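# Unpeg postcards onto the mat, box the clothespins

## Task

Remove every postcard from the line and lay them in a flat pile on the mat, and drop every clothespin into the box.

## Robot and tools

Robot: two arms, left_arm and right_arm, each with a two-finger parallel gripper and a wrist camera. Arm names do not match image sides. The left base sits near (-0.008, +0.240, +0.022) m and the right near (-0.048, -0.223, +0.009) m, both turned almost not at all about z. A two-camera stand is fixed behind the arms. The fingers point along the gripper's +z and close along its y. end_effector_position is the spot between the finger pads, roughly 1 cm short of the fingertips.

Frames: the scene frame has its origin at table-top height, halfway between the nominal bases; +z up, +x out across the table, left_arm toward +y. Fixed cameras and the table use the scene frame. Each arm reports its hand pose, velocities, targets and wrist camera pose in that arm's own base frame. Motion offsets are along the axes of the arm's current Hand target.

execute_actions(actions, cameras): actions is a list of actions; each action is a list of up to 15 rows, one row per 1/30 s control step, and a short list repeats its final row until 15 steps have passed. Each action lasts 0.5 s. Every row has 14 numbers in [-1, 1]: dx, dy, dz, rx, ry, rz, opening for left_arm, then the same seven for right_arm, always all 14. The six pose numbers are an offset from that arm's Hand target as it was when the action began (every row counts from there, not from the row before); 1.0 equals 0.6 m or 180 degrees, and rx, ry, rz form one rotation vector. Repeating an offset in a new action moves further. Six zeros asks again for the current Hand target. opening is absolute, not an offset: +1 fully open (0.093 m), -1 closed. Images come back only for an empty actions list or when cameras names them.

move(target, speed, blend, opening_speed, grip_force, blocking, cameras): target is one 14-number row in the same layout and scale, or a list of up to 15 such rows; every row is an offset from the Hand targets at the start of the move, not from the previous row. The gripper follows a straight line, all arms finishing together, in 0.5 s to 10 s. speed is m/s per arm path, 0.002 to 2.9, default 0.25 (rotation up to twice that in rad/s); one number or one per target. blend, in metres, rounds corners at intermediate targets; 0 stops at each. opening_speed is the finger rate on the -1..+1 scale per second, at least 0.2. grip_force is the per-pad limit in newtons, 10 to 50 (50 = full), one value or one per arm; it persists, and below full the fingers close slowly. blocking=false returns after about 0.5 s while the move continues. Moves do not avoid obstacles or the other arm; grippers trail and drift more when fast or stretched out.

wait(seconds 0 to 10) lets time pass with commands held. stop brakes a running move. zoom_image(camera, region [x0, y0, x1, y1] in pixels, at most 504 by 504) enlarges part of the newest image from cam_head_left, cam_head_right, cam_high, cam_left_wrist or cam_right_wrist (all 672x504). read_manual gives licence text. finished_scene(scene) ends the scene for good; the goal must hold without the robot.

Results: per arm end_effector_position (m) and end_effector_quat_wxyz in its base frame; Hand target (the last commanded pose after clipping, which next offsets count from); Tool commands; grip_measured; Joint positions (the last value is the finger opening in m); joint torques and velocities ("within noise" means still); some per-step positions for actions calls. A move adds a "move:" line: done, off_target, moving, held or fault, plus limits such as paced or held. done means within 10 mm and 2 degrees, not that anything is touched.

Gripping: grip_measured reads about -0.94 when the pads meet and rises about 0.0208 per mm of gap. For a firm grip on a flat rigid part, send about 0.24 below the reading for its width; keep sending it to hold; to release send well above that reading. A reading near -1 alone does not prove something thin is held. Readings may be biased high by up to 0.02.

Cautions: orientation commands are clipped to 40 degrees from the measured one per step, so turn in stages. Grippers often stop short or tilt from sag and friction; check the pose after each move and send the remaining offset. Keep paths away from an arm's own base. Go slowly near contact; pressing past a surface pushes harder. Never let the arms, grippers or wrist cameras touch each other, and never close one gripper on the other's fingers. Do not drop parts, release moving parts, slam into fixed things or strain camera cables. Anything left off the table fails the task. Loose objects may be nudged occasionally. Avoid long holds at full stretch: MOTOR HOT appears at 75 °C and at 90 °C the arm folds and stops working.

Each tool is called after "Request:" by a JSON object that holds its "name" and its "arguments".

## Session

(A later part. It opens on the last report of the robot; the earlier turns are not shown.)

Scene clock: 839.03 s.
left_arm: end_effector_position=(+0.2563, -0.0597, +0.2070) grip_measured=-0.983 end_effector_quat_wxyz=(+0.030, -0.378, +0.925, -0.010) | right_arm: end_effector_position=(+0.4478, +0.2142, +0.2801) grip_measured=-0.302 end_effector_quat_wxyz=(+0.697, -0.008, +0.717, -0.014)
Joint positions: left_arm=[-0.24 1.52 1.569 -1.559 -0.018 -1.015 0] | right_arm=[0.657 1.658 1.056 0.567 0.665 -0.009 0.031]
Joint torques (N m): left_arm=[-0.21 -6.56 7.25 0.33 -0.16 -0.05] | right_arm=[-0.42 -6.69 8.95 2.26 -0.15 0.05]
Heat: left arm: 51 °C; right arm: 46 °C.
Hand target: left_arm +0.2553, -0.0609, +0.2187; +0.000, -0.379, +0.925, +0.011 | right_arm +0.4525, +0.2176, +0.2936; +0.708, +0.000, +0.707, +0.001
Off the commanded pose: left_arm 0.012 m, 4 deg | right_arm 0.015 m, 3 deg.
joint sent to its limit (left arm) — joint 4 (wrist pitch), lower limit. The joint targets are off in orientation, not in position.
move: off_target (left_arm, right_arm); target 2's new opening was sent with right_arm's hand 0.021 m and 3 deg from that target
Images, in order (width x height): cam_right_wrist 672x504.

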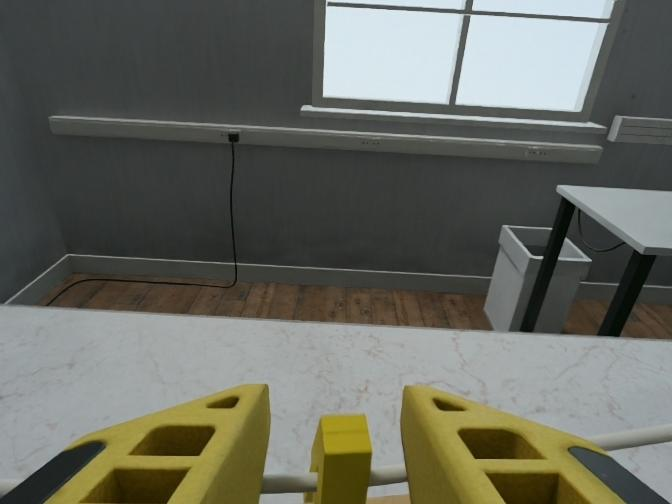

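Request:
{"name": "move", "arguments": {"target": [[0,0,0,0,0,0,-1,0,0.005,0,0,0,0,-1],[0,0,0,0,0,0,-1,0.013,0.005,0.02,0,0.39,0,-1]], "speed": 0.1, "cameras": ["cam_right_wrist","cam_left_wrist","cam_high"]}}

Scene clock: 852.50 s.
left_arm: end_effector_position=(+0.2563, -0.0597, +0.2070) grip_measured=-0.983 end_effector_quat_wxyz=(+0.030, -0.378, +0.925, -0.010) | right_arm: end_effector_position=(+0.4617, +0.2143, +0.2815) grip_measured=-0.940 end_effector_quat_wxyz=(+0.292, -0.008, +0.956, +0.037)
Joint positions: left_arm=[-0.24 1.52 1.569 -1.559 -0.018 -1.015 0] | right_arm=[0.502 2.314 2.842 -1.534 0.204 0.426 0]
Joint torques (N m): left_arm=[-0.21 -6.56 7.25 0.33 -0.16 -0.04] | right_arm=[-0.23 -9.62 6.67 1.64 -0.25 -0.11]
Heat: left arm: 51 °C; right arm: 47 °C.
Hand target: left_arm +0.2553, -0.0609, +0.2187; +0.000, -0.379, +0.925, +0.011 | right_arm +0.4645, +0.2207, +0.2858; +0.173, +0.000, +0.985, +0.001
Off the commanded pose: left_arm 0.012 m, 4 deg | right_arm 0.008 m, 15 deg.
elbow stopped short (right arm): the move would have taken joint 3 (elbow) straighter than the controller allows.
joint sent to its limit (left arm) — joint 4 (wrist pitch), lower limit. The joint targets are off in orientation, not in position.
move: off_target (left_arm, right_arm)
Images, in order (width x height): cam_high 672x504, cam_left_wrist 672x504, cam_right_wrist 672x504.

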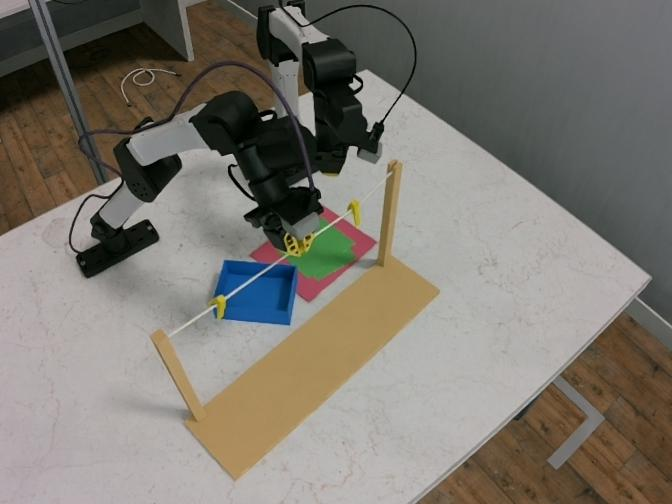

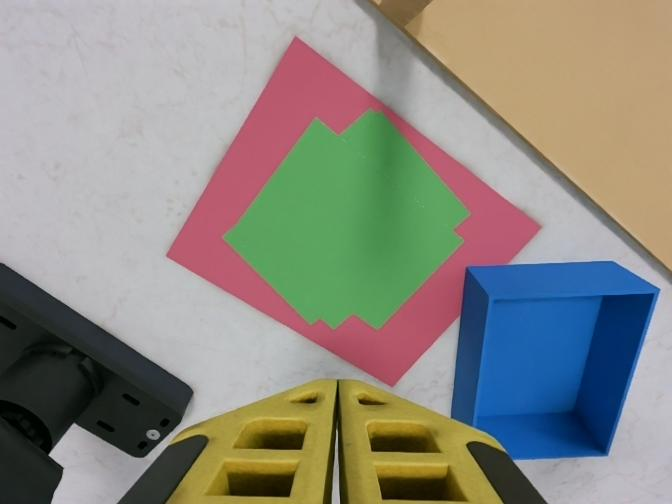

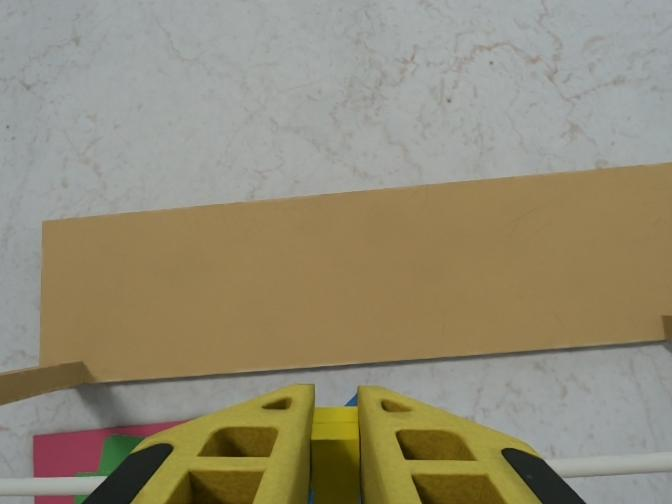

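Request:
{"name": "move", "arguments": {"target": [0.074,-0.262,-0.005,0.5975,-0.214,0.152,0.2,0,0,0,0,0,0,-1], "speed": 0.2, "cameras": ["cam_left_wrist","cam_high"]}}

Scene clock: 879.57 s.
left_arm: end_effector_position=(+0.3339, -0.2002, +0.1987) grip_measured=+0.198 end_effector_quat_wxyz=(+0.510, -0.039, +0.641, -0.572) | right_arm: end_effector_position=(+0.4617, +0.2143, +0.2815) grip_measured=-0.940 end_effector_quat_wxyz=(+0.292, -0.008, +0.956, +0.037)
Joint positions: left_arm=[-0.368 1.641 0.328 1.504 0.408 -0.98 0.055] | right_arm=[0.502 2.314 2.842 -1.534 0.204 0.426 0]
Joint torques (N m): left_arm=[-0.2 -4.27 6 2.69 -0.02 0.14] | right_arm=[-0.23 -9.61 6.65 1.63 -0.25 -0.09]
Heat: left arm: 52 °C; right arm: 49 °C.
Hand target: left_arm +0.3339, -0.2042, +0.2180; +0.554, -0.010, +0.565, -0.612 | right_arm +0.4645, +0.2208, +0.2858; +0.173, +0.000, +0.985, +0.001
Off the commanded pose: left_arm 0.020 m, 12 deg | right_arm 0.008 m, 15 deg.
elbow stopped short (right arm): the move would have taken joint 3 (elbow) straighter than the controller allows.
joint sent to its limit (left arm) — joint 4 (wrist pitch), upper limit. The joint targets are off in orientation, not in position.
move: off_target (left_arm, right_arm)
Images, in order (width x height): cam_high 672x504, cam_left_wrist 672x504.

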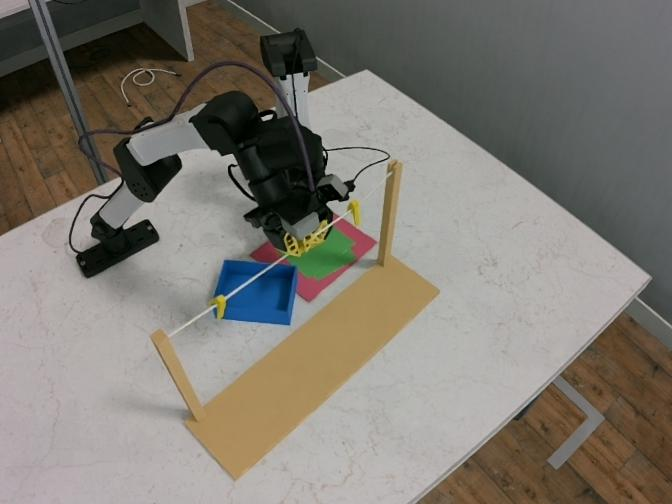

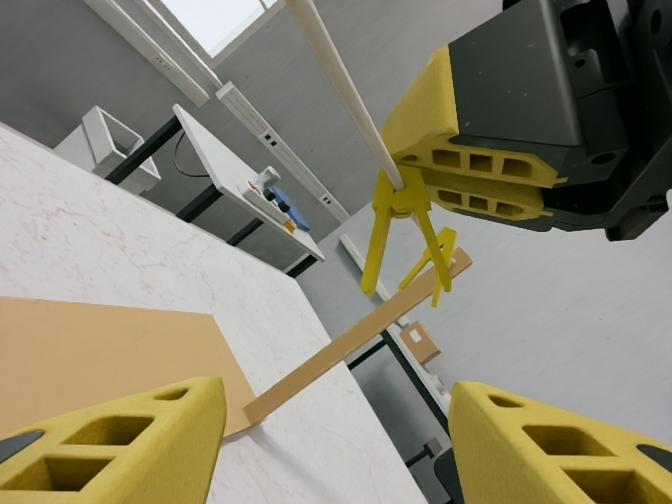

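Request:
{"name": "move", "arguments": {"target": [0.008,-0.037,0.105,0,0,0,0.2,0,0,0,0,0,0,-1], "speed": 0.12, "cameras": ["cam_left_wrist"]}}

Scene clock: 889.43 s.
left_arm: end_effector_position=(+0.3562, -0.2554, +0.2329) grip_measured=+0.198 end_effector_quat_wxyz=(+0.526, -0.019, +0.601, -0.601) | right_arm: end_effector_position=(+0.4617, +0.2143, +0.2818) grip_measured=-0.940 end_effector_quat_wxyz=(+0.292, -0.008, +0.956, +0.037)
Joint positions: left_arm=[-0.509 1.754 0.543 1.504 0.299 -0.973 0.055] | right_arm=[0.501 2.314 2.843 -1.534 0.203 0.425 0]
Joint torques (N m): left_arm=[-0.21 -5.53 6.52 2.63 -0.31 0.15] | right_arm=[-0.2 -9.63 6.57 1.63 -0.22 -0.08]
Heat: left arm: 51 °C; right arm: 50 °C.
Hand target: left_arm +0.3573, -0.2559, +0.2534; +0.554, -0.010, +0.565, -0.612 | right_arm +0.4646, +0.2207, +0.2857; +0.173, +0.000, +0.985, +0.001
Off the commanded pose: left_arm 0.021 m, 6 deg | right_arm 0.008 m, 15 deg.
elbow stopped short (right arm): the move would have taken joint 3 (elbow) straighter than the controller allows.
joint sent to its limit (left arm) — joint 4 (wrist pitch), upper limit. The joint targets still meet the commanded pose.
move: off_target (left_arm, right_arm)
Images, in order (width x height): cam_left_wrist 672x504.

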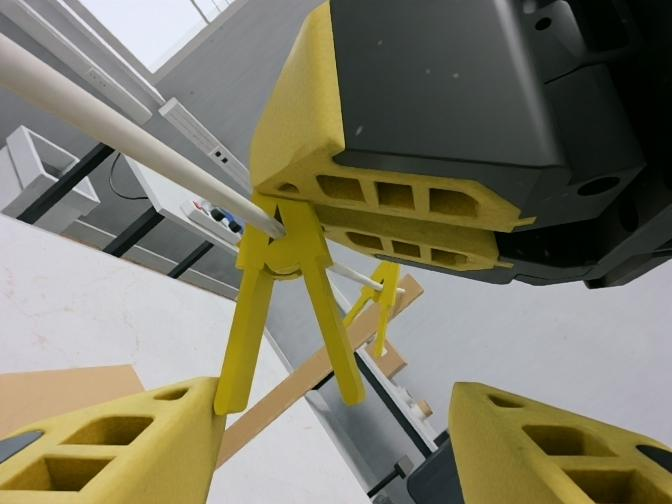

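Request:
{"name": "move", "arguments": {"target": [[-0.004,0.02,0.0,0,0,0,0.2,0,0,0,0,0,0,-1],[-0.03,0.02,0.014,0,0,0,0.2,0,0,0,0,0,0,-1]], "speed": 0.08, "cameras": ["cam_left_wrist"]}}

Scene clock: 897.77 s.
left_arm: end_effector_position=(+0.3774, -0.2457, +0.2430) grip_measured=+0.198 end_effector_quat_wxyz=(+0.540, -0.021, +0.590, -0.600) | right_arm: end_effector_position=(+0.4617, +0.2143, +0.2818) grip_measured=-0.940 end_effector_quat_wxyz=(+0.292, -0.008, +0.956, +0.037)
Joint positions: left_arm=[-0.456 1.787 0.61 1.504 0.33 -0.983 0.055] | right_arm=[0.501 2.314 2.843 -1.534 0.203 0.425 0]
Joint torques (N m): left_arm=[0.54 -5.89 6.5 2.45 -0.05 -0.01] | right_arm=[-0.18 -9.63 6.54 1.64 -0.23 -0.08]
Heat: left arm: 52 °C; right arm: 51 °C.
Hand target: left_arm +0.3776, -0.2462, +0.2592; +0.554, -0.009, +0.565, -0.612 | right_arm +0.4646, +0.2207, +0.2857; +0.173, +0.000, +0.985, +0.001
Off the commanded pose: left_arm 0.016 m, 4 deg | right_arm 0.008 m, 15 deg.
elbow stopped short (right arm): the move would have taken joint 3 (elbow) straighter than the controller allows.
move: off_target (left_arm, right_arm)
Images, in order (width x height): cam_left_wrist 672x504.

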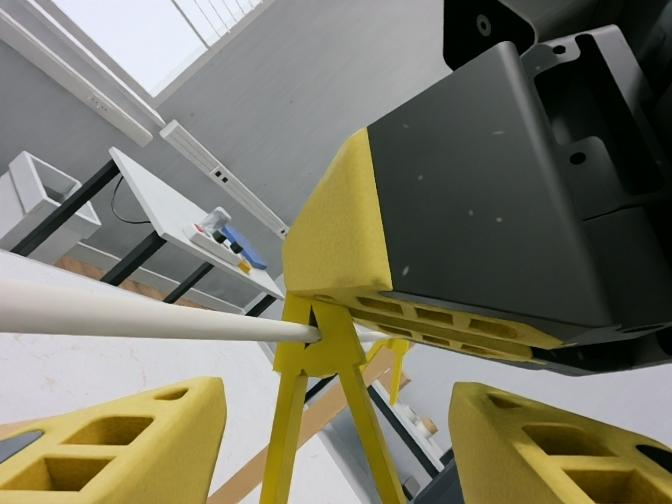

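Request:
{"name": "move", "arguments": {"target": [[0.006,-0.002,0.0,0,0,0,0.2,0,0,0,0,0,0,-1],[0.006,-0.002,0.0,0,0,0,-1,0,0,0,0,0,0,-1]], "speed": 0.08, "grip_force": 50, "cameras": ["cam_left_wrist"]}}

Scene clock: 906.97 s.
left_arm: end_effector_position=(+0.3792, -0.2457, +0.2392) grip_measured=-0.780 end_effector_quat_wxyz=(+0.536, -0.030, +0.592, -0.601) | right_arm: end_effector_position=(+0.4632, +0.2149, +0.2844) grip_measured=-0.940 end_effector_quat_wxyz=(+0.297, -0.007, +0.954, +0.040)
Joint positions: left_arm=[-0.458 1.796 0.61 1.503 0.318 -0.996 0.008] | right_arm=[0.501 2.314 2.848 -1.527 0.203 0.426 0]
Joint torques (N m): left_arm=[-0.28 -6.41 6.09 2.54 -0.02 0.16] | right_arm=[-0.2 -9.62 6.12 1.57 -0.23 -0.08]
Heat: left arm: 52 °C; right arm: 51 °C.
Hand target: left_arm +0.3755, -0.2489, +0.2578; +0.554, -0.010, +0.565, -0.612 | right_arm +0.4646, +0.2207, +0.2857; +0.173, +0.000, +0.985, +0.001
Off the commanded pose: left_arm 0.019 m, 5 deg | right_arm 0.006 m, 15 deg.
elbow stopped short (right arm): the move would have taken joint 3 (elbow) straighter than the controller allows.
move: off_target (left_arm, right_arm); target 2's new opening was sent with left_arm's hand 0.015 m and 4 deg from that target
Images, in order (width x height): cam_left_wrist 672x504.

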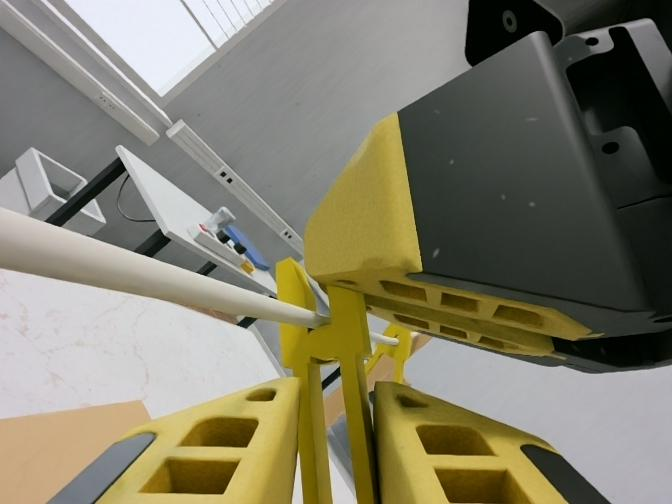

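Request:
{"name": "move", "arguments": {"target": [[0,0,0,0,0,0,-1,0,0,0,0,0,0,-0.3],[0,0,0,0,0,0,-1,0,0,-0.12,0,0,0,-0.3]], "speed": 0.1}}

Request:
{"name": "move", "arguments": {"target": [0.03,0,-0.11,0,0,0,-1,0,0,-0.05,0,0,0,-0.3], "speed": 0.06, "cameras": ["cam_left_wrist","cam_high"]}}

Scene clock: 915.23 s.
left_arm: end_effector_position=(+0.3789, -0.2464, +0.2387) grip_measured=-0.762 end_effector_quat_wxyz=(+0.535, -0.029, +0.593, -0.601) | right_arm: end_effector_position=(+0.4456, +0.2212, +0.3230) grip_measured=-0.302 end_effector_quat_wxyz=(+0.329, -0.016, +0.942, +0.072)
Joint positions: left_arm=[-0.459 1.797 0.61 1.503 0.319 -0.994 0.009] | right_arm=[0.522 2.235 2.848 -1.518 0.181 0.426 0.031]
Joint torques (N m): left_arm=[-0.2 -6.5 6.09 2.54 -0.04 0.14] | right_arm=[0.34 -13.55 5.93 1.87 0.16 -0.09]
Heat: left arm: 52 °C; right arm: 52 °C.
Hand target: left_arm +0.3754, -0.2490, +0.2577; +0.554, -0.009, +0.565, -0.612 | right_arm +0.4401, +0.2204, +0.3534; +0.172, +0.000, +0.985, +0.001
Off the commanded pose: left_arm 0.020 m, 5 deg | right_arm 0.031 m, 20 deg.
elbow stopped short (right arm): the move would have taken joint 3 (elbow) straighter than the controller allows.
move: off_target (left_arm, right_arm)

Scene clock: 919.17 s.
left_arm: end_effector_position=(+0.3336, -0.2208, +0.2038) grip_measured=-0.762 end_effector_quat_wxyz=(+0.511, -0.031, +0.635, -0.578) | right_arm: end_effector_position=(+0.4372, +0.2227, +0.3502) grip_measured=-0.302 end_effector_quat_wxyz=(+0.359, -0.018, +0.929, +0.089)
Joint positions: left_arm=[-0.439 1.665 0.367 1.504 0.352 -0.967 0.009] | right_arm=[0.535 2.185 2.848 -1.495 0.186 0.425 0.031]
Joint torques (N m): left_arm=[0.81 -7.25 3.21 2.69 -0.02 0.15] | right_arm=[0.36 -13.33 5.78 1.98 0.17 -0.11]
Heat: left arm: 51 °C; right arm: 54 °C.
Hand target: left_arm +0.3265, -0.2164, +0.2230; +0.554, -0.009, +0.564, -0.612 | right_arm +0.4299, +0.2205, +0.3817; +0.173, +0.000, +0.985, +0.001
Off the commanded pose: left_arm 0.021 m, 10 deg | right_arm 0.032 m, 25 deg.
elbow stopped short (right arm): the move would have taken joint 3 (elbow) straighter than the controller allows.
joint sent to its limit (left arm) — joint 4 (wrist pitch), upper limit. The joint targets are off in orientation, not in position.
move: off_target (left_arm, right_arm)
Images, in order (width x height): cam_high 672x504, cam_left_wrist 672x504.

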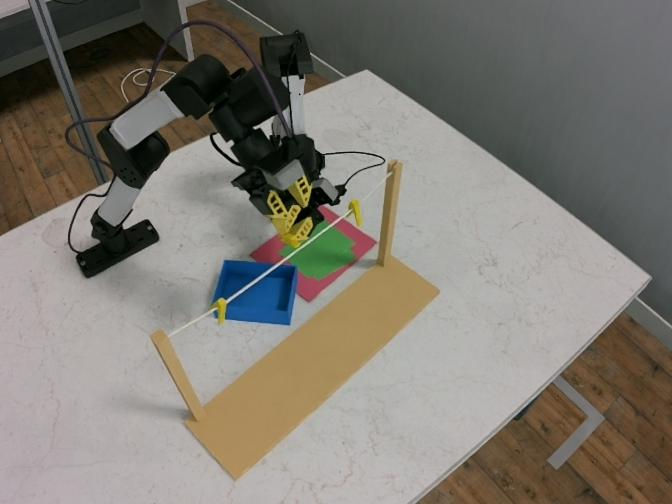

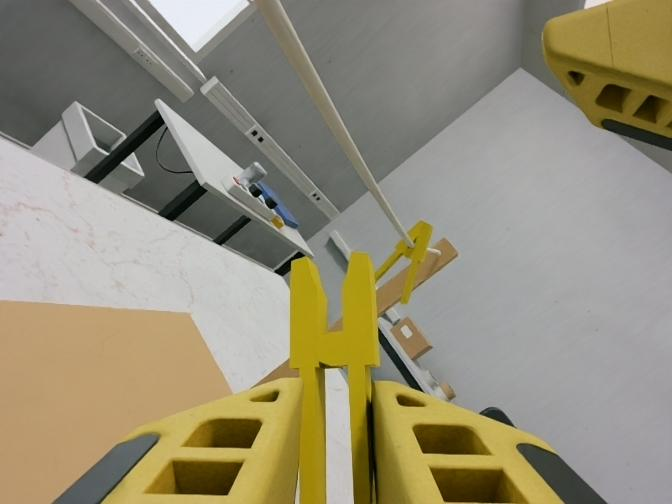

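Request:
{"name": "move", "arguments": {"target": [0,0,0,0,0,0,-1,0,-0.42,-0.02,0,0,0,-0.3], "speed": 0.3}}

Request:
{"name": "move", "arguments": {"target": [0.111,-0.108,0.0545,-0.458,0.415,0.007,-1,0,0,0,0,0,0,-0.3], "speed": 0.25, "cameras": ["cam_left_wrist","cam_head_left"]}}

Scene clock: 932.37 s.
left_arm: end_effector_position=(+0.3335, -0.2209, +0.2038) grip_measured=-0.762 end_effector_quat_wxyz=(+0.511, -0.031, +0.635, -0.578) | right_arm: end_effector_position=(+0.4355, -0.0373, +0.3759) grip_measured=-0.302 end_effector_quat_wxyz=(+0.351, +0.010, +0.936, -0.016)
Joint positions: left_arm=[-0.439 1.665 0.367 1.504 0.352 -0.967 0.009] | right_arm=[-0.096 2.014 2.735 -1.575 -0.026 -0.064 0.031]
Joint torques (N m): left_arm=[0.81 -7.25 3.21 2.69 -0.02 0.14] | right_arm=[0.46 -11.1 4.16 1.78 -0.17 -0.1]
Heat: left arm: 49 °C; right arm: 56 °C.
Hand target: left_arm +0.3265, -0.2164, +0.2230; +0.554, -0.010, +0.564, -0.612 | right_arm +0.4261, -0.0316, +0.3926; +0.173, +0.000, +0.985, +0.001
Off the commanded pose: left_arm 0.021 m, 11 deg | right_arm 0.020 m, 21 deg.
elbow stopped short (right arm): the move would have taken joint 3 (elbow) straighter than the controller allows.
joint read past its limit (right arm) — joint 4 (wrist pitch), lower limit.
joint sent to its limit (left arm) — joint 4 (wrist pitch), upper limit. The joint targets are off in orientation, not in position.
joint sent to its limit (right arm) — joint 4 (wrist pitch), lower limit. The joint targets are off in orientation, not in position.
move: off_target (left_arm, right_arm)

Scene clock: 936.53 s.
left_arm: end_effector_position=(+0.2765, -0.2998, +0.2366) grip_measured=-0.762 end_effector_quat_wxyz=(+0.079, +0.003, +0.992, -0.095) | right_arm: end_effector_position=(+0.4355, -0.0373, +0.3759) grip_measured=-0.302 end_effector_quat_wxyz=(+0.351, +0.009, +0.936, -0.016)
Joint positions: left_arm=[-0.82 1.977 2.212 -1.559 0.015 -0.815 0.009] | right_arm=[-0.096 2.014 2.735 -1.575 -0.026 -0.066 0.031]
Joint torques (N m): left_arm=[-0.09 -7.57 7.36 0.72 -0.28 -0.05] | right_arm=[0.47 -11.11 4.14 1.78 -0.16 -0.11]
Heat: left arm: 50 °C; right arm: 57 °C.
Hand target: left_arm +0.2783, -0.3009, +0.2393; +0.000, +0.001, +1.000, +0.000 | right_arm +0.4261, -0.0316, +0.3926; +0.173, +0.000, +0.985, +0.001
Off the commanded pose: left_arm 0.004 m, 14 deg | right_arm 0.020 m, 21 deg.
joint read past its limit (right arm) — joint 4 (wrist pitch), lower limit.
joint sent to its limit (left arm) — joint 4 (wrist pitch), lower limit. The joint targets are off in orientation, not in position.
joint sent to its limit (right arm) — joint 4 (wrist pitch), lower limit. The joint targets are off in orientation, not in position.
move: off_target (left_arm, right_arm)
Images, in order (width x height): cam_head_left 672x504, cam_left_wrist 672x504.

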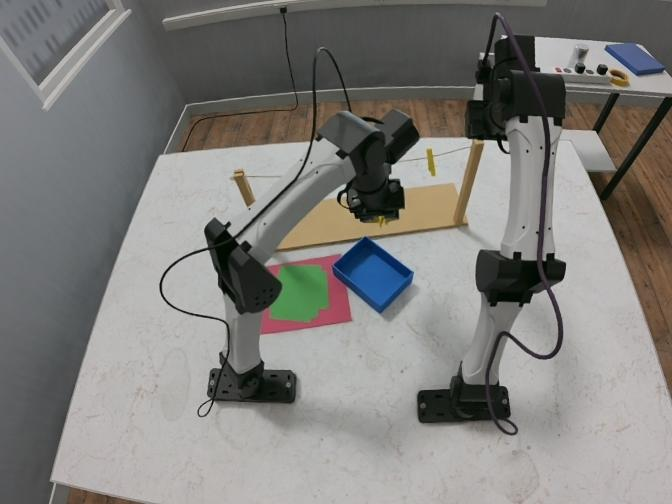

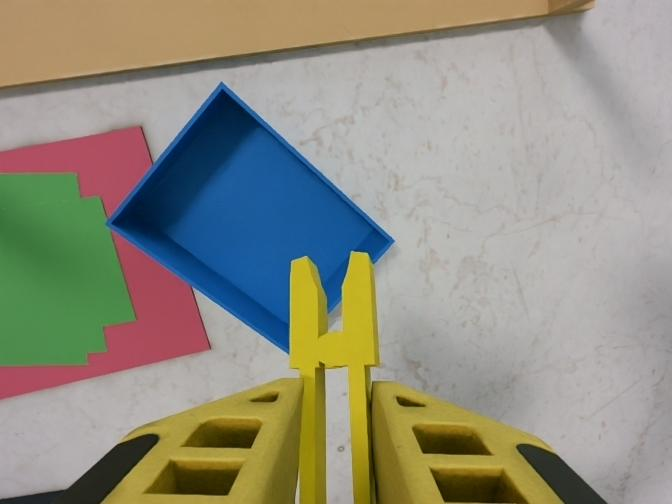

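Request:
{"name": "move", "arguments": {"target": [[0,0.03,0.298,0,0,0,-1,0,0,0,0,0,0,-0.3],[0,0.03,0.298,0,0,0,-0.2,0,0,0,0,0,0,-0.3],[0,0.03,0.1,0,0,0,-0.2,0,0,0,0,0,0,-0.3]], "speed": 0.15, "cameras": ["cam_left_wrist","cam_high"]}}

Scene clock: 947.03 s.
left_arm: end_effector_position=(+0.2755, -0.2865, +0.1658) grip_measured=-0.202 end_effector_quat_wxyz=(+0.004, +0.000, +1.000, -0.014) | right_arm: end_effector_position=(+0.4355, -0.0373, +0.3759) grip_measured=-0.302 end_effector_quat_wxyz=(+0.351, +0.009, +0.936, -0.016)
Joint positions: left_arm=[-0.799 2.073 2.086 -1.558 0.014 -0.8 0.036] | right_arm=[-0.096 2.014 2.735 -1.575 -0.026 -0.066 0.031]
Joint torques (N m): left_arm=[0.81 -11.07 6.89 0.27 -0.27 0.08] | right_arm=[0.49 -11.11 4.16 1.78 -0.15 -0.1]
Heat: left arm: 50 °C; right arm: 60 °C.
Hand target: left_arm +0.2783, -0.2828, +0.1792; +0.000, +0.000, +1.000, +0.000 | right_arm +0.4261, -0.0316, +0.3926; +0.173, +0.000, +0.985, +0.001
Off the commanded pose: left_arm 0.014 m, 2 deg | right_arm 0.020 m, 21 deg.
joint read past its limit (right arm) — joint 4 (wrist pitch), lower limit.
joint sent to its limit (left arm) — joint 4 (wrist pitch), lower limit. The joint targets are off in orientation, not in position.
joint sent to its limit (right arm) — joint 4 (wrist pitch), lower limit. The joint targets are off in orientation, not in position.
move: off_target (left_arm, right_arm)
Images, in order (width x height): cam_high 672x504, cam_left_wrist 672x504.

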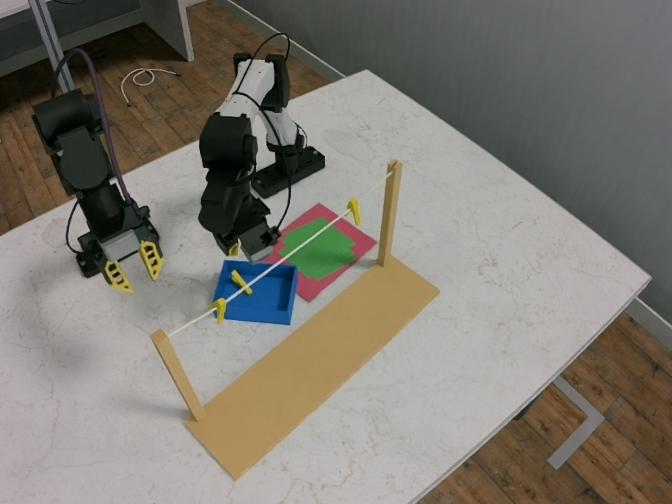

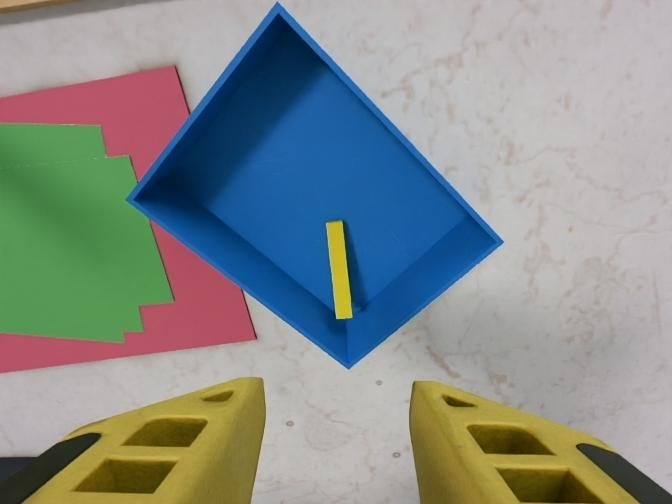

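Request:
{"name": "move", "arguments": {"target": [0,0.17,-0.08,0,0,0,0,0,0,0,0,0,0,-0.3], "speed": 0.25}}

Request:
{"name": "move", "arguments": {"target": [0,0.1,0,0,0,0,0.2,0.173,0.169,0.106,0,-0.39,0,-0.3], "speed": 0.2, "cameras": ["cam_right_wrist"]}}

Scene clock: 957.83 s.
left_arm: end_effector_position=(+0.2828, -0.1836, +0.2263) grip_measured=-0.002 end_effector_quat_wxyz=(+0.057, -0.006, +0.997, -0.043) | right_arm: end_effector_position=(+0.4355, -0.0373, +0.3759) grip_measured=-0.302 end_effector_quat_wxyz=(+0.351, +0.009, +0.936, -0.016)
Joint positions: left_arm=[-0.571 1.754 1.892 -1.565 0.01 -0.584 0.045] | right_arm=[-0.096 2.014 2.735 -1.575 -0.026 -0.066 0.031]
Joint torques (N m): left_arm=[-0.09 -8.03 4.12 0.59 -0.21 0.1] | right_arm=[0.49 -11.11 4.18 1.78 -0.16 -0.11]
Heat: left arm: 51 °C; right arm: 62 °C.
Hand target: left_arm +0.2784, -0.1807, +0.2271; +0.000, +0.000, +1.000, +0.000 | right_arm +0.4261, -0.0316, +0.3926; +0.173, +0.000, +0.985, +0.001
Off the commanded pose: left_arm 0.005 m, 8 deg | right_arm 0.020 m, 21 deg.
joint read past its limit (right arm) — joint 4 (wrist pitch), lower limit.
joint sent to its limit (left arm) — joint 4 (wrist pitch), lower limit. The joint targets are off in orientation, not in position.
joint sent to its limit (right arm) — joint 4 (wrist pitch), lower limit. The joint targets are off in orientation, not in position.
move: off_target (left_arm, right_arm)

Scene clock: 960.87 s.
left_arm: end_effector_position=(+0.2838, -0.1262, +0.2225) grip_measured=+0.198 end_effector_quat_wxyz=(+0.052, -0.002, +0.998, -0.028) | right_arm: end_effector_position=(+0.3502, +0.0690, +0.2926) grip_measured=-0.302 end_effector_quat_wxyz=(+0.699, -0.002, +0.715, +0.000)
Joint positions: left_arm=[-0.413 1.667 1.779 -1.565 0.01 -0.417 0.055] | right_arm=[0.361 0.968 0.596 0.348 0.358 0.005 0.031]
Joint torques (N m): left_arm=[0.68 -8.53 4.12 0.54 -0.21 0.09] | right_arm=[0.29 -2.24 6.41 2.52 0.06 -0.09]
Heat: left arm: 51 °C; right arm: 60 °C.
Hand target: left_arm +0.2784, -0.1208, +0.2272; +0.000, +0.000, +1.000, +0.000 | right_arm +0.3500, +0.0699, +0.2978; +0.708, +0.000, +0.707, +0.001
Off the commanded pose: left_arm 0.009 m, 7 deg | right_arm 0.005 m, 1 deg.
joint sent to its limit (left arm) — joint 4 (wrist pitch), lower limit. The joint targets are off in orientation, not in position.
move: off_target (left_arm)
Images, in order (width x height): cam_right_wrist 672x504.

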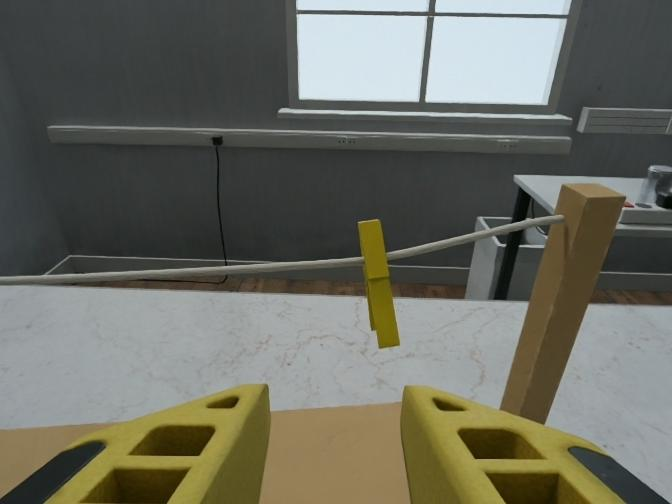

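Request:
{"name": "move", "arguments": {"target": [0,0,0,0,0,0,0.2,-0.005,-0.027,0.158,0,0,0,-0.3], "speed": 0.12, "cameras": ["cam_right_wrist"]}}

Scene clock: 970.13 s.
left_arm: end_effector_position=(+0.2838, -0.1262, +0.2225) grip_measured=+0.198 end_effector_quat_wxyz=(+0.052, -0.002, +0.998, -0.028) | right_arm: end_effector_position=(+0.4393, +0.0529, +0.2823) grip_measured=-0.302 end_effector_quat_wxyz=(+0.690, +0.000, +0.724, -0.005)
Joint positions: left_arm=[-0.413 1.667 1.779 -1.565 0.01 -0.417 0.055] | right_arm=[0.197 1.351 0.8 0.501 0.204 0.003 0.031]
Joint torques (N m): left_arm=[0.69 -8.53 4.11 0.54 -0.21 0.09] | right_arm=[-0.55 -4.26 9.07 2.66 -0.18 -0.08]
Heat: left arm: 50 °C; right arm: 57 °C.
Hand target: left_arm +0.2784, -0.1208, +0.2272; +0.000, +0.000, +1.000, +0.000 | right_arm +0.4448, +0.0539, +0.3007; +0.708, +0.000, +0.707, +0.001
Off the commanded pose: left_arm 0.009 m, 7 deg | right_arm 0.019 m, 3 deg.
joint sent to its limit (left arm) — joint 4 (wrist pitch), lower limit. The joint targets are off in orientation, not in position.
move: off_target (left_arm, right_arm)
Images, in order (width x height): cam_right_wrist 672x504.

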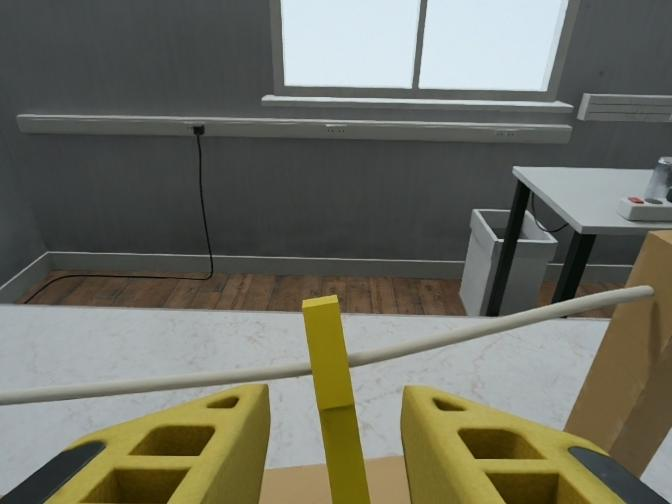

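Request:
{"name": "move", "arguments": {"target": [[0,0,0,0,0,0,0.2,-0.045,0.002,-0.02,0,0,0,-0.3],[0,0,0,0,0,0,0.2,-0.045,0.002,0.048,0,0,0,-0.3]], "speed": 0.08, "cameras": ["cam_right_wrist"]}}

Scene clock: 979.43 s.
left_arm: end_effector_position=(+0.2838, -0.1262, +0.2225) grip_measured=+0.198 end_effector_quat_wxyz=(+0.052, -0.002, +0.998, -0.028) | right_arm: end_effector_position=(+0.4686, +0.0549, +0.3089) grip_measured=-0.302 end_effector_quat_wxyz=(+0.689, +0.000, +0.724, -0.004)
Joint positions: left_arm=[-0.413 1.667 1.779 -1.565 0.01 -0.417 0.055] | right_arm=[0.184 1.439 0.982 0.407 0.189 0.003 0.031]
Joint torques (N m): left_arm=[0.68 -8.51 4.12 0.54 -0.21 0.09] | right_arm=[-0.61 -5.18 9.21 2.62 -0.19 -0.07]
Heat: left arm: 50 °C; right arm: 54 °C.
Hand target: left_arm +0.2784, -0.1208, +0.2272; +0.000, +0.000, +1.000, +0.000 | right_arm +0.4735, +0.0550, +0.3278; +0.708, +0.000, +0.707, +0.001
Off the commanded pose: left_arm 0.009 m, 7 deg | right_arm 0.020 m, 3 deg.
joint sent to its limit (left arm) — joint 4 (wrist pitch), lower limit. The joint targets are off in orientation, not in position.
move: off_target (left_arm, right_arm)
Images, in order (width x height): cam_right_wrist 672x504.

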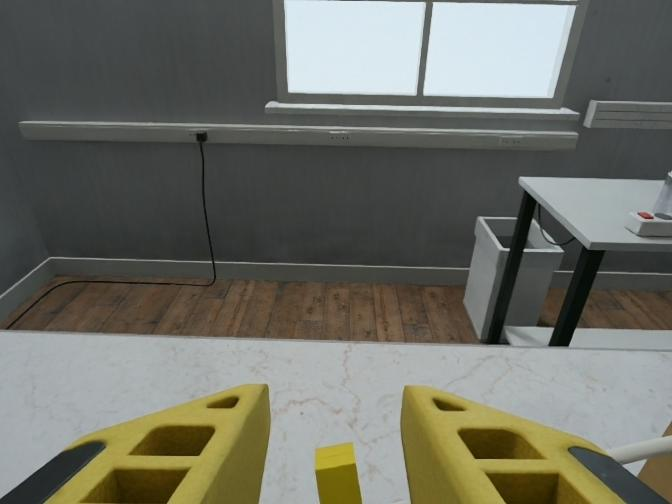

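Request:
{"name": "move", "arguments": {"target": [[0,0,0,0,0,0,0.2,0.004,0.0,0,0,0,0,-1],[0,0,0,0,0,0,0.2,0.017,0.0,0.02,0,0.39,0,-1]], "speed": 0.1, "cameras": ["cam_right_wrist","cam_high","cam_left_wrist"]}}

Scene clock: 991.27 s.
left_arm: end_effector_position=(+0.2838, -0.1262, +0.2225) grip_measured=+0.198 end_effector_quat_wxyz=(+0.052, -0.002, +0.998, -0.028) | right_arm: end_effector_position=(+0.4825, +0.0561, +0.3149) grip_measured=-0.989 end_effector_quat_wxyz=(+0.302, -0.006, +0.953, +0.009)
Joint positions: left_arm=[-0.413 1.667 1.779 -1.565 0.01 -0.417 0.055] | right_arm=[0.135 2.227 2.843 -1.574 0.057 0.106 0]
Joint torques (N m): left_arm=[0.69 -8.53 4.11 0.54 -0.2 0.09] | right_arm=[-0.68 -8.72 6.3 1.6 -0.14 -0.04]
Heat: left arm: 49 °C; right arm: 52 °C.
Hand target: left_arm +0.2784, -0.1208, +0.2272; +0.000, +0.000, +1.000, +0.000 | right_arm +0.4855, +0.0551, +0.3176; +0.172, -0.001, +0.985, +0.001
Off the commanded pose: left_arm 0.009 m, 7 deg | right_arm 0.004 m, 15 deg.
elbow stopped short (right arm): the move would have taken joint 3 (elbow) straighter than the controller allows.
joint sent to its limit (left arm) — joint 4 (wrist pitch), lower limit. The joint targets are off in orientation, not in position.
joint sent to its limit (right arm) — joint 4 (wrist pitch), lower limit. The joint targets are off in orientation, not in position.
move: off_target (left_arm, right_arm)
Images, in order (width x height): cam_high 672x504, cam_left_wrist 672x504, cam_right_wrist 672x504.

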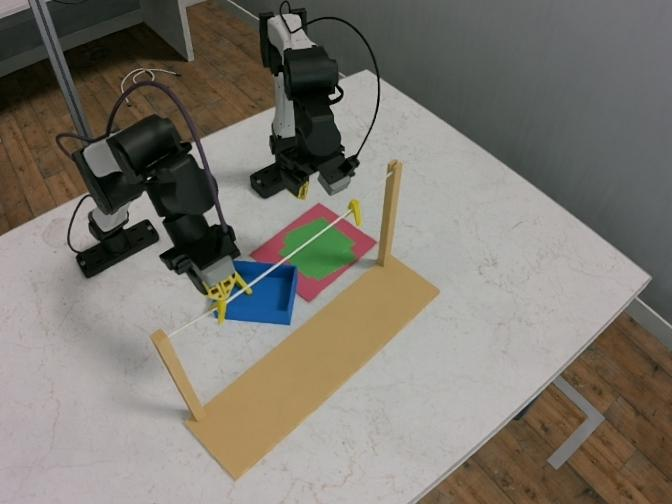

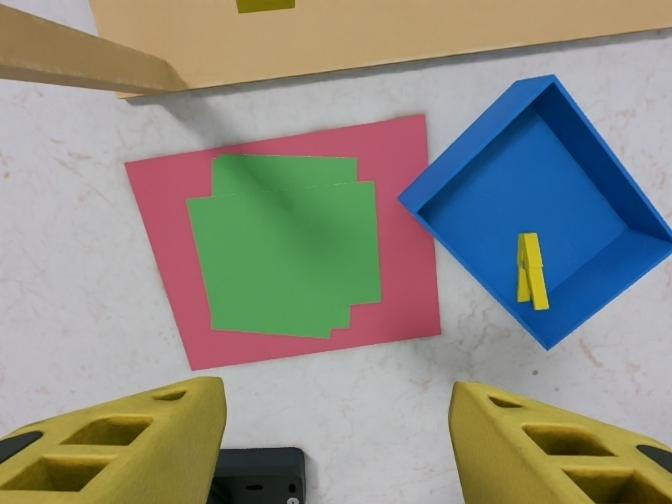

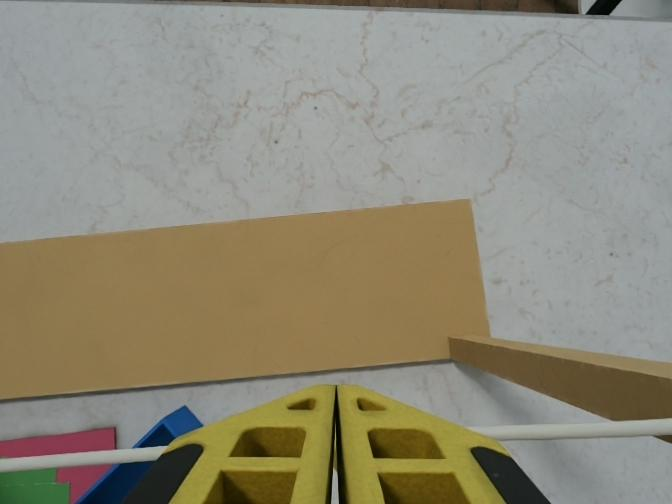

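Request:
{"name": "move", "arguments": {"target": [[0,0,0,0,0,0,0.2,0,0,-0.06,0,0,0,-0.3],[0,0,0,0,0,0,0.2,0.111,0,-0.062,0,-0.39,0,-0.3]], "speed": 0.12, "cameras": ["cam_right_wrist"]}}

Scene clock: 1010.80 s.
left_arm: end_effector_position=(+0.2838, -0.1262, +0.2225) grip_measured=+0.198 end_effector_quat_wxyz=(+0.052, -0.002, +0.998, -0.028) | right_arm: end_effector_position=(+0.4145, +0.0542, +0.3165) grip_measured=-0.302 end_effector_quat_wxyz=(+0.692, -0.002, +0.722, -0.001)
Joint positions: left_arm=[-0.413 1.667 1.779 -1.565 0.01 -0.417 0.055] | right_arm=[0.216 1.216 0.841 0.331 0.215 0.006 0.031]
Joint torques (N m): left_arm=[0.68 -8.51 4.11 0.54 -0.2 0.09] | right_arm=[0.35 -5.87 6.42 2.62 0.04 -0.11]
Heat: left arm: 48 °C; right arm: 54 °C.
Hand target: left_arm +0.2784, -0.1208, +0.2272; +0.000, +0.000, +1.000, +0.000 | right_arm +0.4103, +0.0550, +0.3300; +0.708, +0.000, +0.707, +0.001
Off the commanded pose: left_arm 0.009 m, 7 deg | right_arm 0.014 m, 3 deg.
elbow stopped short (right arm): the move would have taken joint 3 (elbow) straighter than the controller allows.
joint sent to its limit (left arm) — joint 4 (wrist pitch), lower limit. The joint targets are off in orientation, not in position.
move: off_target (left_arm, right_arm)
Images, in order (width x height): cam_right_wrist 672x504.

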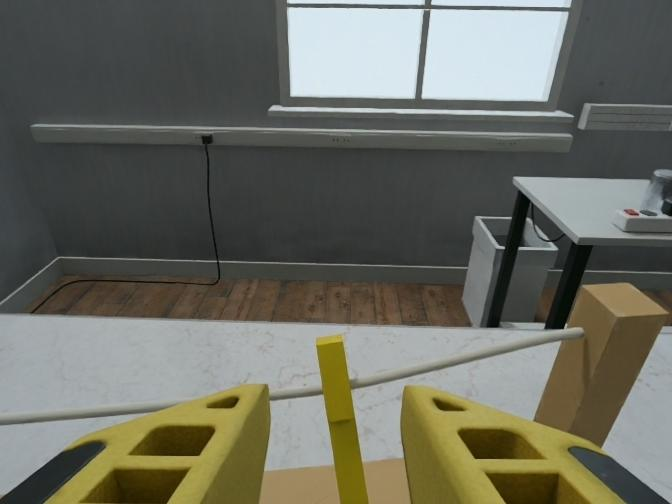

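Request:
{"name": "move", "arguments": {"target": [[0,0,0,0,0,0,0.2,0.085,0.0,0.03,0,0,0,-0.3],[0,0,0,0,0,0,0.2,0.085,0.0,0.14,0,0,0,-0.3]], "speed": 0.1, "cameras": ["cam_right_wrist"]}}

Scene clock: 1024.10 s.
left_arm: end_effector_position=(+0.2838, -0.1262, +0.2225) grip_measured=+0.198 end_effector_quat_wxyz=(+0.052, -0.002, +0.998, -0.028) | right_arm: end_effector_position=(+0.4883, +0.0548, +0.2613) grip_measured=-0.302 end_effector_quat_wxyz=(+0.690, +0.001, +0.724, -0.004)
Joint positions: left_arm=[-0.413 1.667 1.779 -1.565 0.01 -0.417 0.055] | right_arm=[0.173 1.576 0.91 0.616 0.18 0.004 0.031]
Joint torques (N m): left_arm=[0.68 -8.53 4.11 0.54 -0.21 0.09] | right_arm=[-0.61 -5.96 8.8 2.63 -0.2 -0.09]
Heat: left arm: 48 °C; right arm: 52 °C.
Hand target: left_arm +0.2784, -0.1208, +0.2272; +0.000, +0.000, +1.000, +0.000 | right_arm +0.4943, +0.0552, +0.2791; +0.708, +0.000, +0.707, +0.001
Off the commanded pose: left_arm 0.009 m, 7 deg | right_arm 0.019 m, 3 deg.
joint sent to its limit (left arm) — joint 4 (wrist pitch), lower limit. The joint targets are off in orientation, not in position.
move: off_target (left_arm, right_arm)
Images, in order (width x height): cam_right_wrist 672x504.

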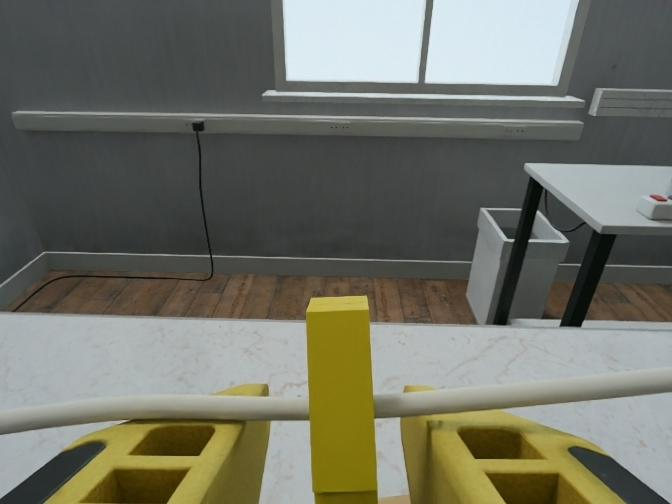

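Request:
{"name": "move", "arguments": {"target": [[0,0,0,0,0,0,0.2,0,0,-0.11,0,0,0,-0.3],[0,0,0,0,0,0,0.2,-0.05,0,-0.11,0,0,0,-0.3],[0,0,0,0,0,0,0.2,-0.05,0,-0.02,0,0,0,-0.3]], "speed": 0.1, "cameras": ["cam_right_wrist"]}}

Scene clock: 1032.30 s.
left_arm: end_effector_position=(+0.2838, -0.1262, +0.2225) grip_measured=+0.198 end_effector_quat_wxyz=(+0.052, -0.002, +0.998, -0.028) | right_arm: end_effector_position=(+0.4768, +0.0549, +0.2908) grip_measured=-0.302 end_effector_quat_wxyz=(+0.690, +0.000, +0.724, -0.004)
Joint positions: left_arm=[-0.413 1.667 1.779 -1.565 0.01 -0.417 0.055] | right_arm=[0.179 1.49 0.952 0.488 0.185 0.004 0.031]
Joint torques (N m): left_arm=[0.68 -8.53 4.11 0.54 -0.21 0.09] | right_arm=[-0.58 -5.42 9.06 2.62 -0.19 -0.09]
Heat: left arm: 48 °C; right arm: 51 °C.
Hand target: left_arm +0.2784, -0.1208, +0.2272; +0.000, +0.000, +1.000, +0.000 | right_arm +0.4823, +0.0551, +0.3089; +0.707, +0.000, +0.707, +0.001
Off the commanded pose: left_arm 0.009 m, 7 deg | right_arm 0.019 m, 3 deg.
joint sent to its limit (left arm) — joint 4 (wrist pitch), lower limit. The joint targets are off in orientation, not in position.
move: off_target (left_arm, right_arm)
Images, in order (width x height): cam_right_wrist 672x504.

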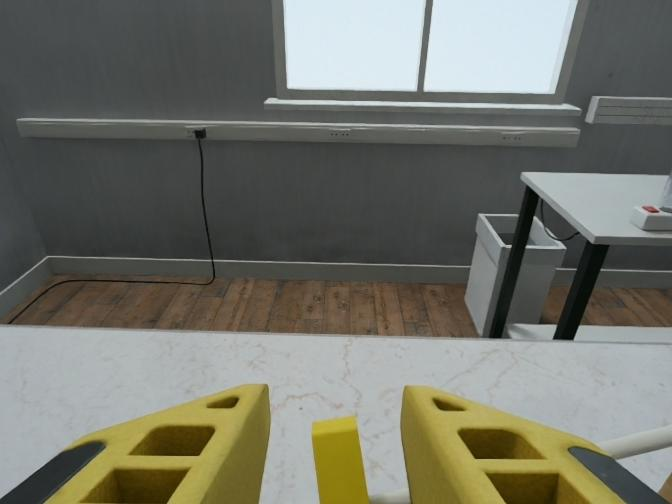

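Request:
{"name": "move", "arguments": {"target": [[0,0,0,0,0,0,0.2,0.006,0,0.024,0,0,0,-0.3],[0,0,0,0,0,0,0.2,0.006,0,0.024,0,0,0,-1]], "speed": 0.08, "cameras": ["cam_right_wrist"]}}

Scene clock: 1038.20 s.
left_arm: end_effector_position=(+0.2838, -0.1262, +0.2225) grip_measured=+0.198 end_effector_quat_wxyz=(+0.052, -0.002, +0.998, -0.028) | right_arm: end_effector_position=(+0.4912, +0.0555, +0.2918) grip_measured=-0.939 end_effector_quat_wxyz=(+0.694, +0.000, +0.720, -0.003)
Joint positions: left_arm=[-0.413 1.667 1.779 -1.565 0.01 -0.417 0.055] | right_arm=[0.172 1.546 0.996 0.514 0.176 0.003 0]
Joint torques (N m): left_arm=[0.66 -8.53 4.12 0.54 -0.21 0.09] | right_arm=[-0.65 -5.82 8.92 2.5 -0.18 -0.08]
Heat: left arm: 48 °C; right arm: 51 °C.
Hand target: left_arm +0.2784, -0.1208, +0.2272; +0.000, +0.000, +1.000, +0.000 | right_arm +0.4967, +0.0550, +0.3056; +0.708, +0.000, +0.707, +0.001
Off the commanded pose: left_arm 0.009 m, 7 deg | right_arm 0.015 m, 2 deg.
joint sent to its limit (left arm) — joint 4 (wrist pitch), lower limit. The joint targets are off in orientation, not in position.
move: off_target (left_arm, right_arm); target 2's new opening was sent with right_arm's hand 0.016 m and 2 deg from that target
Images, in order (width x height): cam_right_wrist 672x504.

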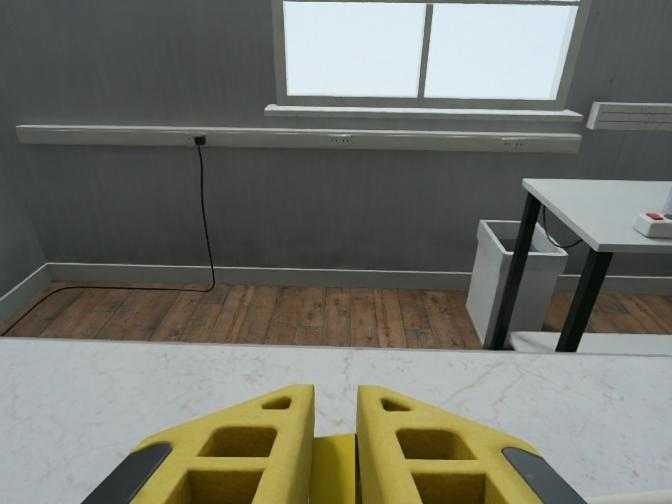

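Request:
{"name": "move", "arguments": {"target": [0,0,0,0,0,0,0.2,0.013,0.0,0.015,0,0.39,0,-1], "speed": 0.1, "cameras": ["cam_right_wrist","cam_head_left"]}}

Scene clock: 1049.97 s.
left_arm: end_effector_position=(+0.2838, -0.1262, +0.2225) grip_measured=+0.198 end_effector_quat_wxyz=(+0.052, -0.002, +0.998, -0.028) | right_arm: end_effector_position=(+0.5012, +0.0563, +0.2952) grip_measured=-0.939 end_effector_quat_wxyz=(+0.297, -0.006, +0.955, +0.009)
Joint positions: left_arm=[-0.413 1.667 1.779 -1.565 0.01 -0.417 0.055] | right_arm=[0.13 2.28 2.842 -1.532 0.053 0.101 0]
Joint torques (N m): left_arm=[0.68 -8.51 4.12 0.54 -0.21 0.09] | right_arm=[-0.68 -9.05 6.63 1.64 -0.15 -0.03]
Heat: left arm: 48 °C; right arm: 51 °C.
Hand target: left_arm +0.2784, -0.1208, +0.2272; +0.000, +0.000, +1.000, +0.000 | right_arm +0.5057, +0.0552, +0.2978; +0.173, +0.000, +0.985, +0.001
Off the commanded pose: left_arm 0.009 m, 7 deg | right_arm 0.005 m, 15 deg.
elbow stopped short (right arm): the move would have taken joint 3 (elbow) straighter than the controller allows.
joint sent to its limit (left arm) — joint 4 (wrist pitch), lower limit. The joint targets are off in orientation, not in position.
move: off_target (left_arm, right_arm)
Images, in order (width x height): cam_head_left 672x504, cam_right_wrist 672x504.

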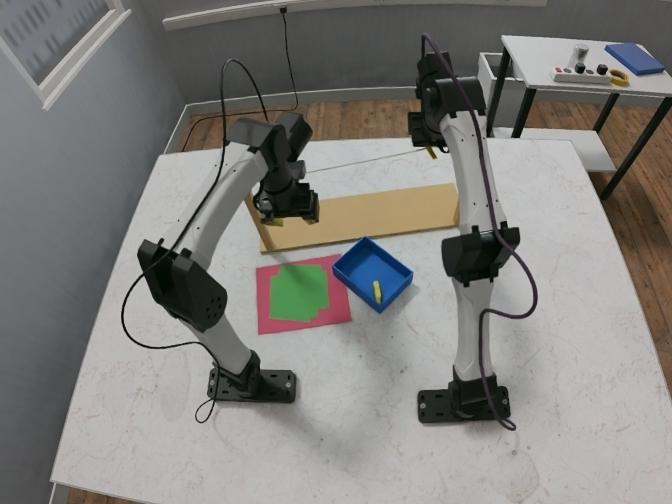

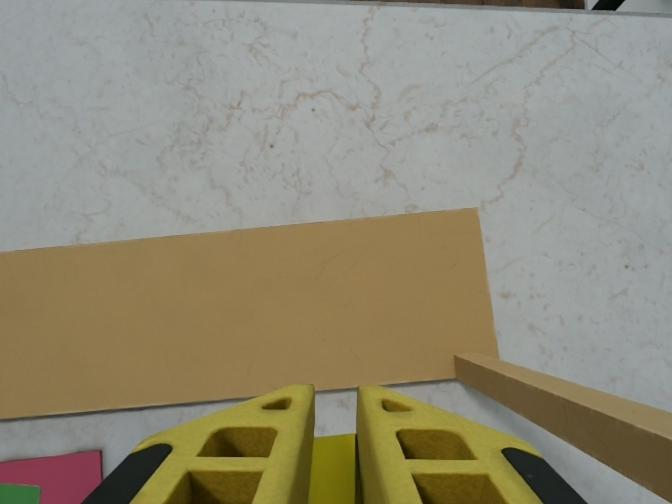

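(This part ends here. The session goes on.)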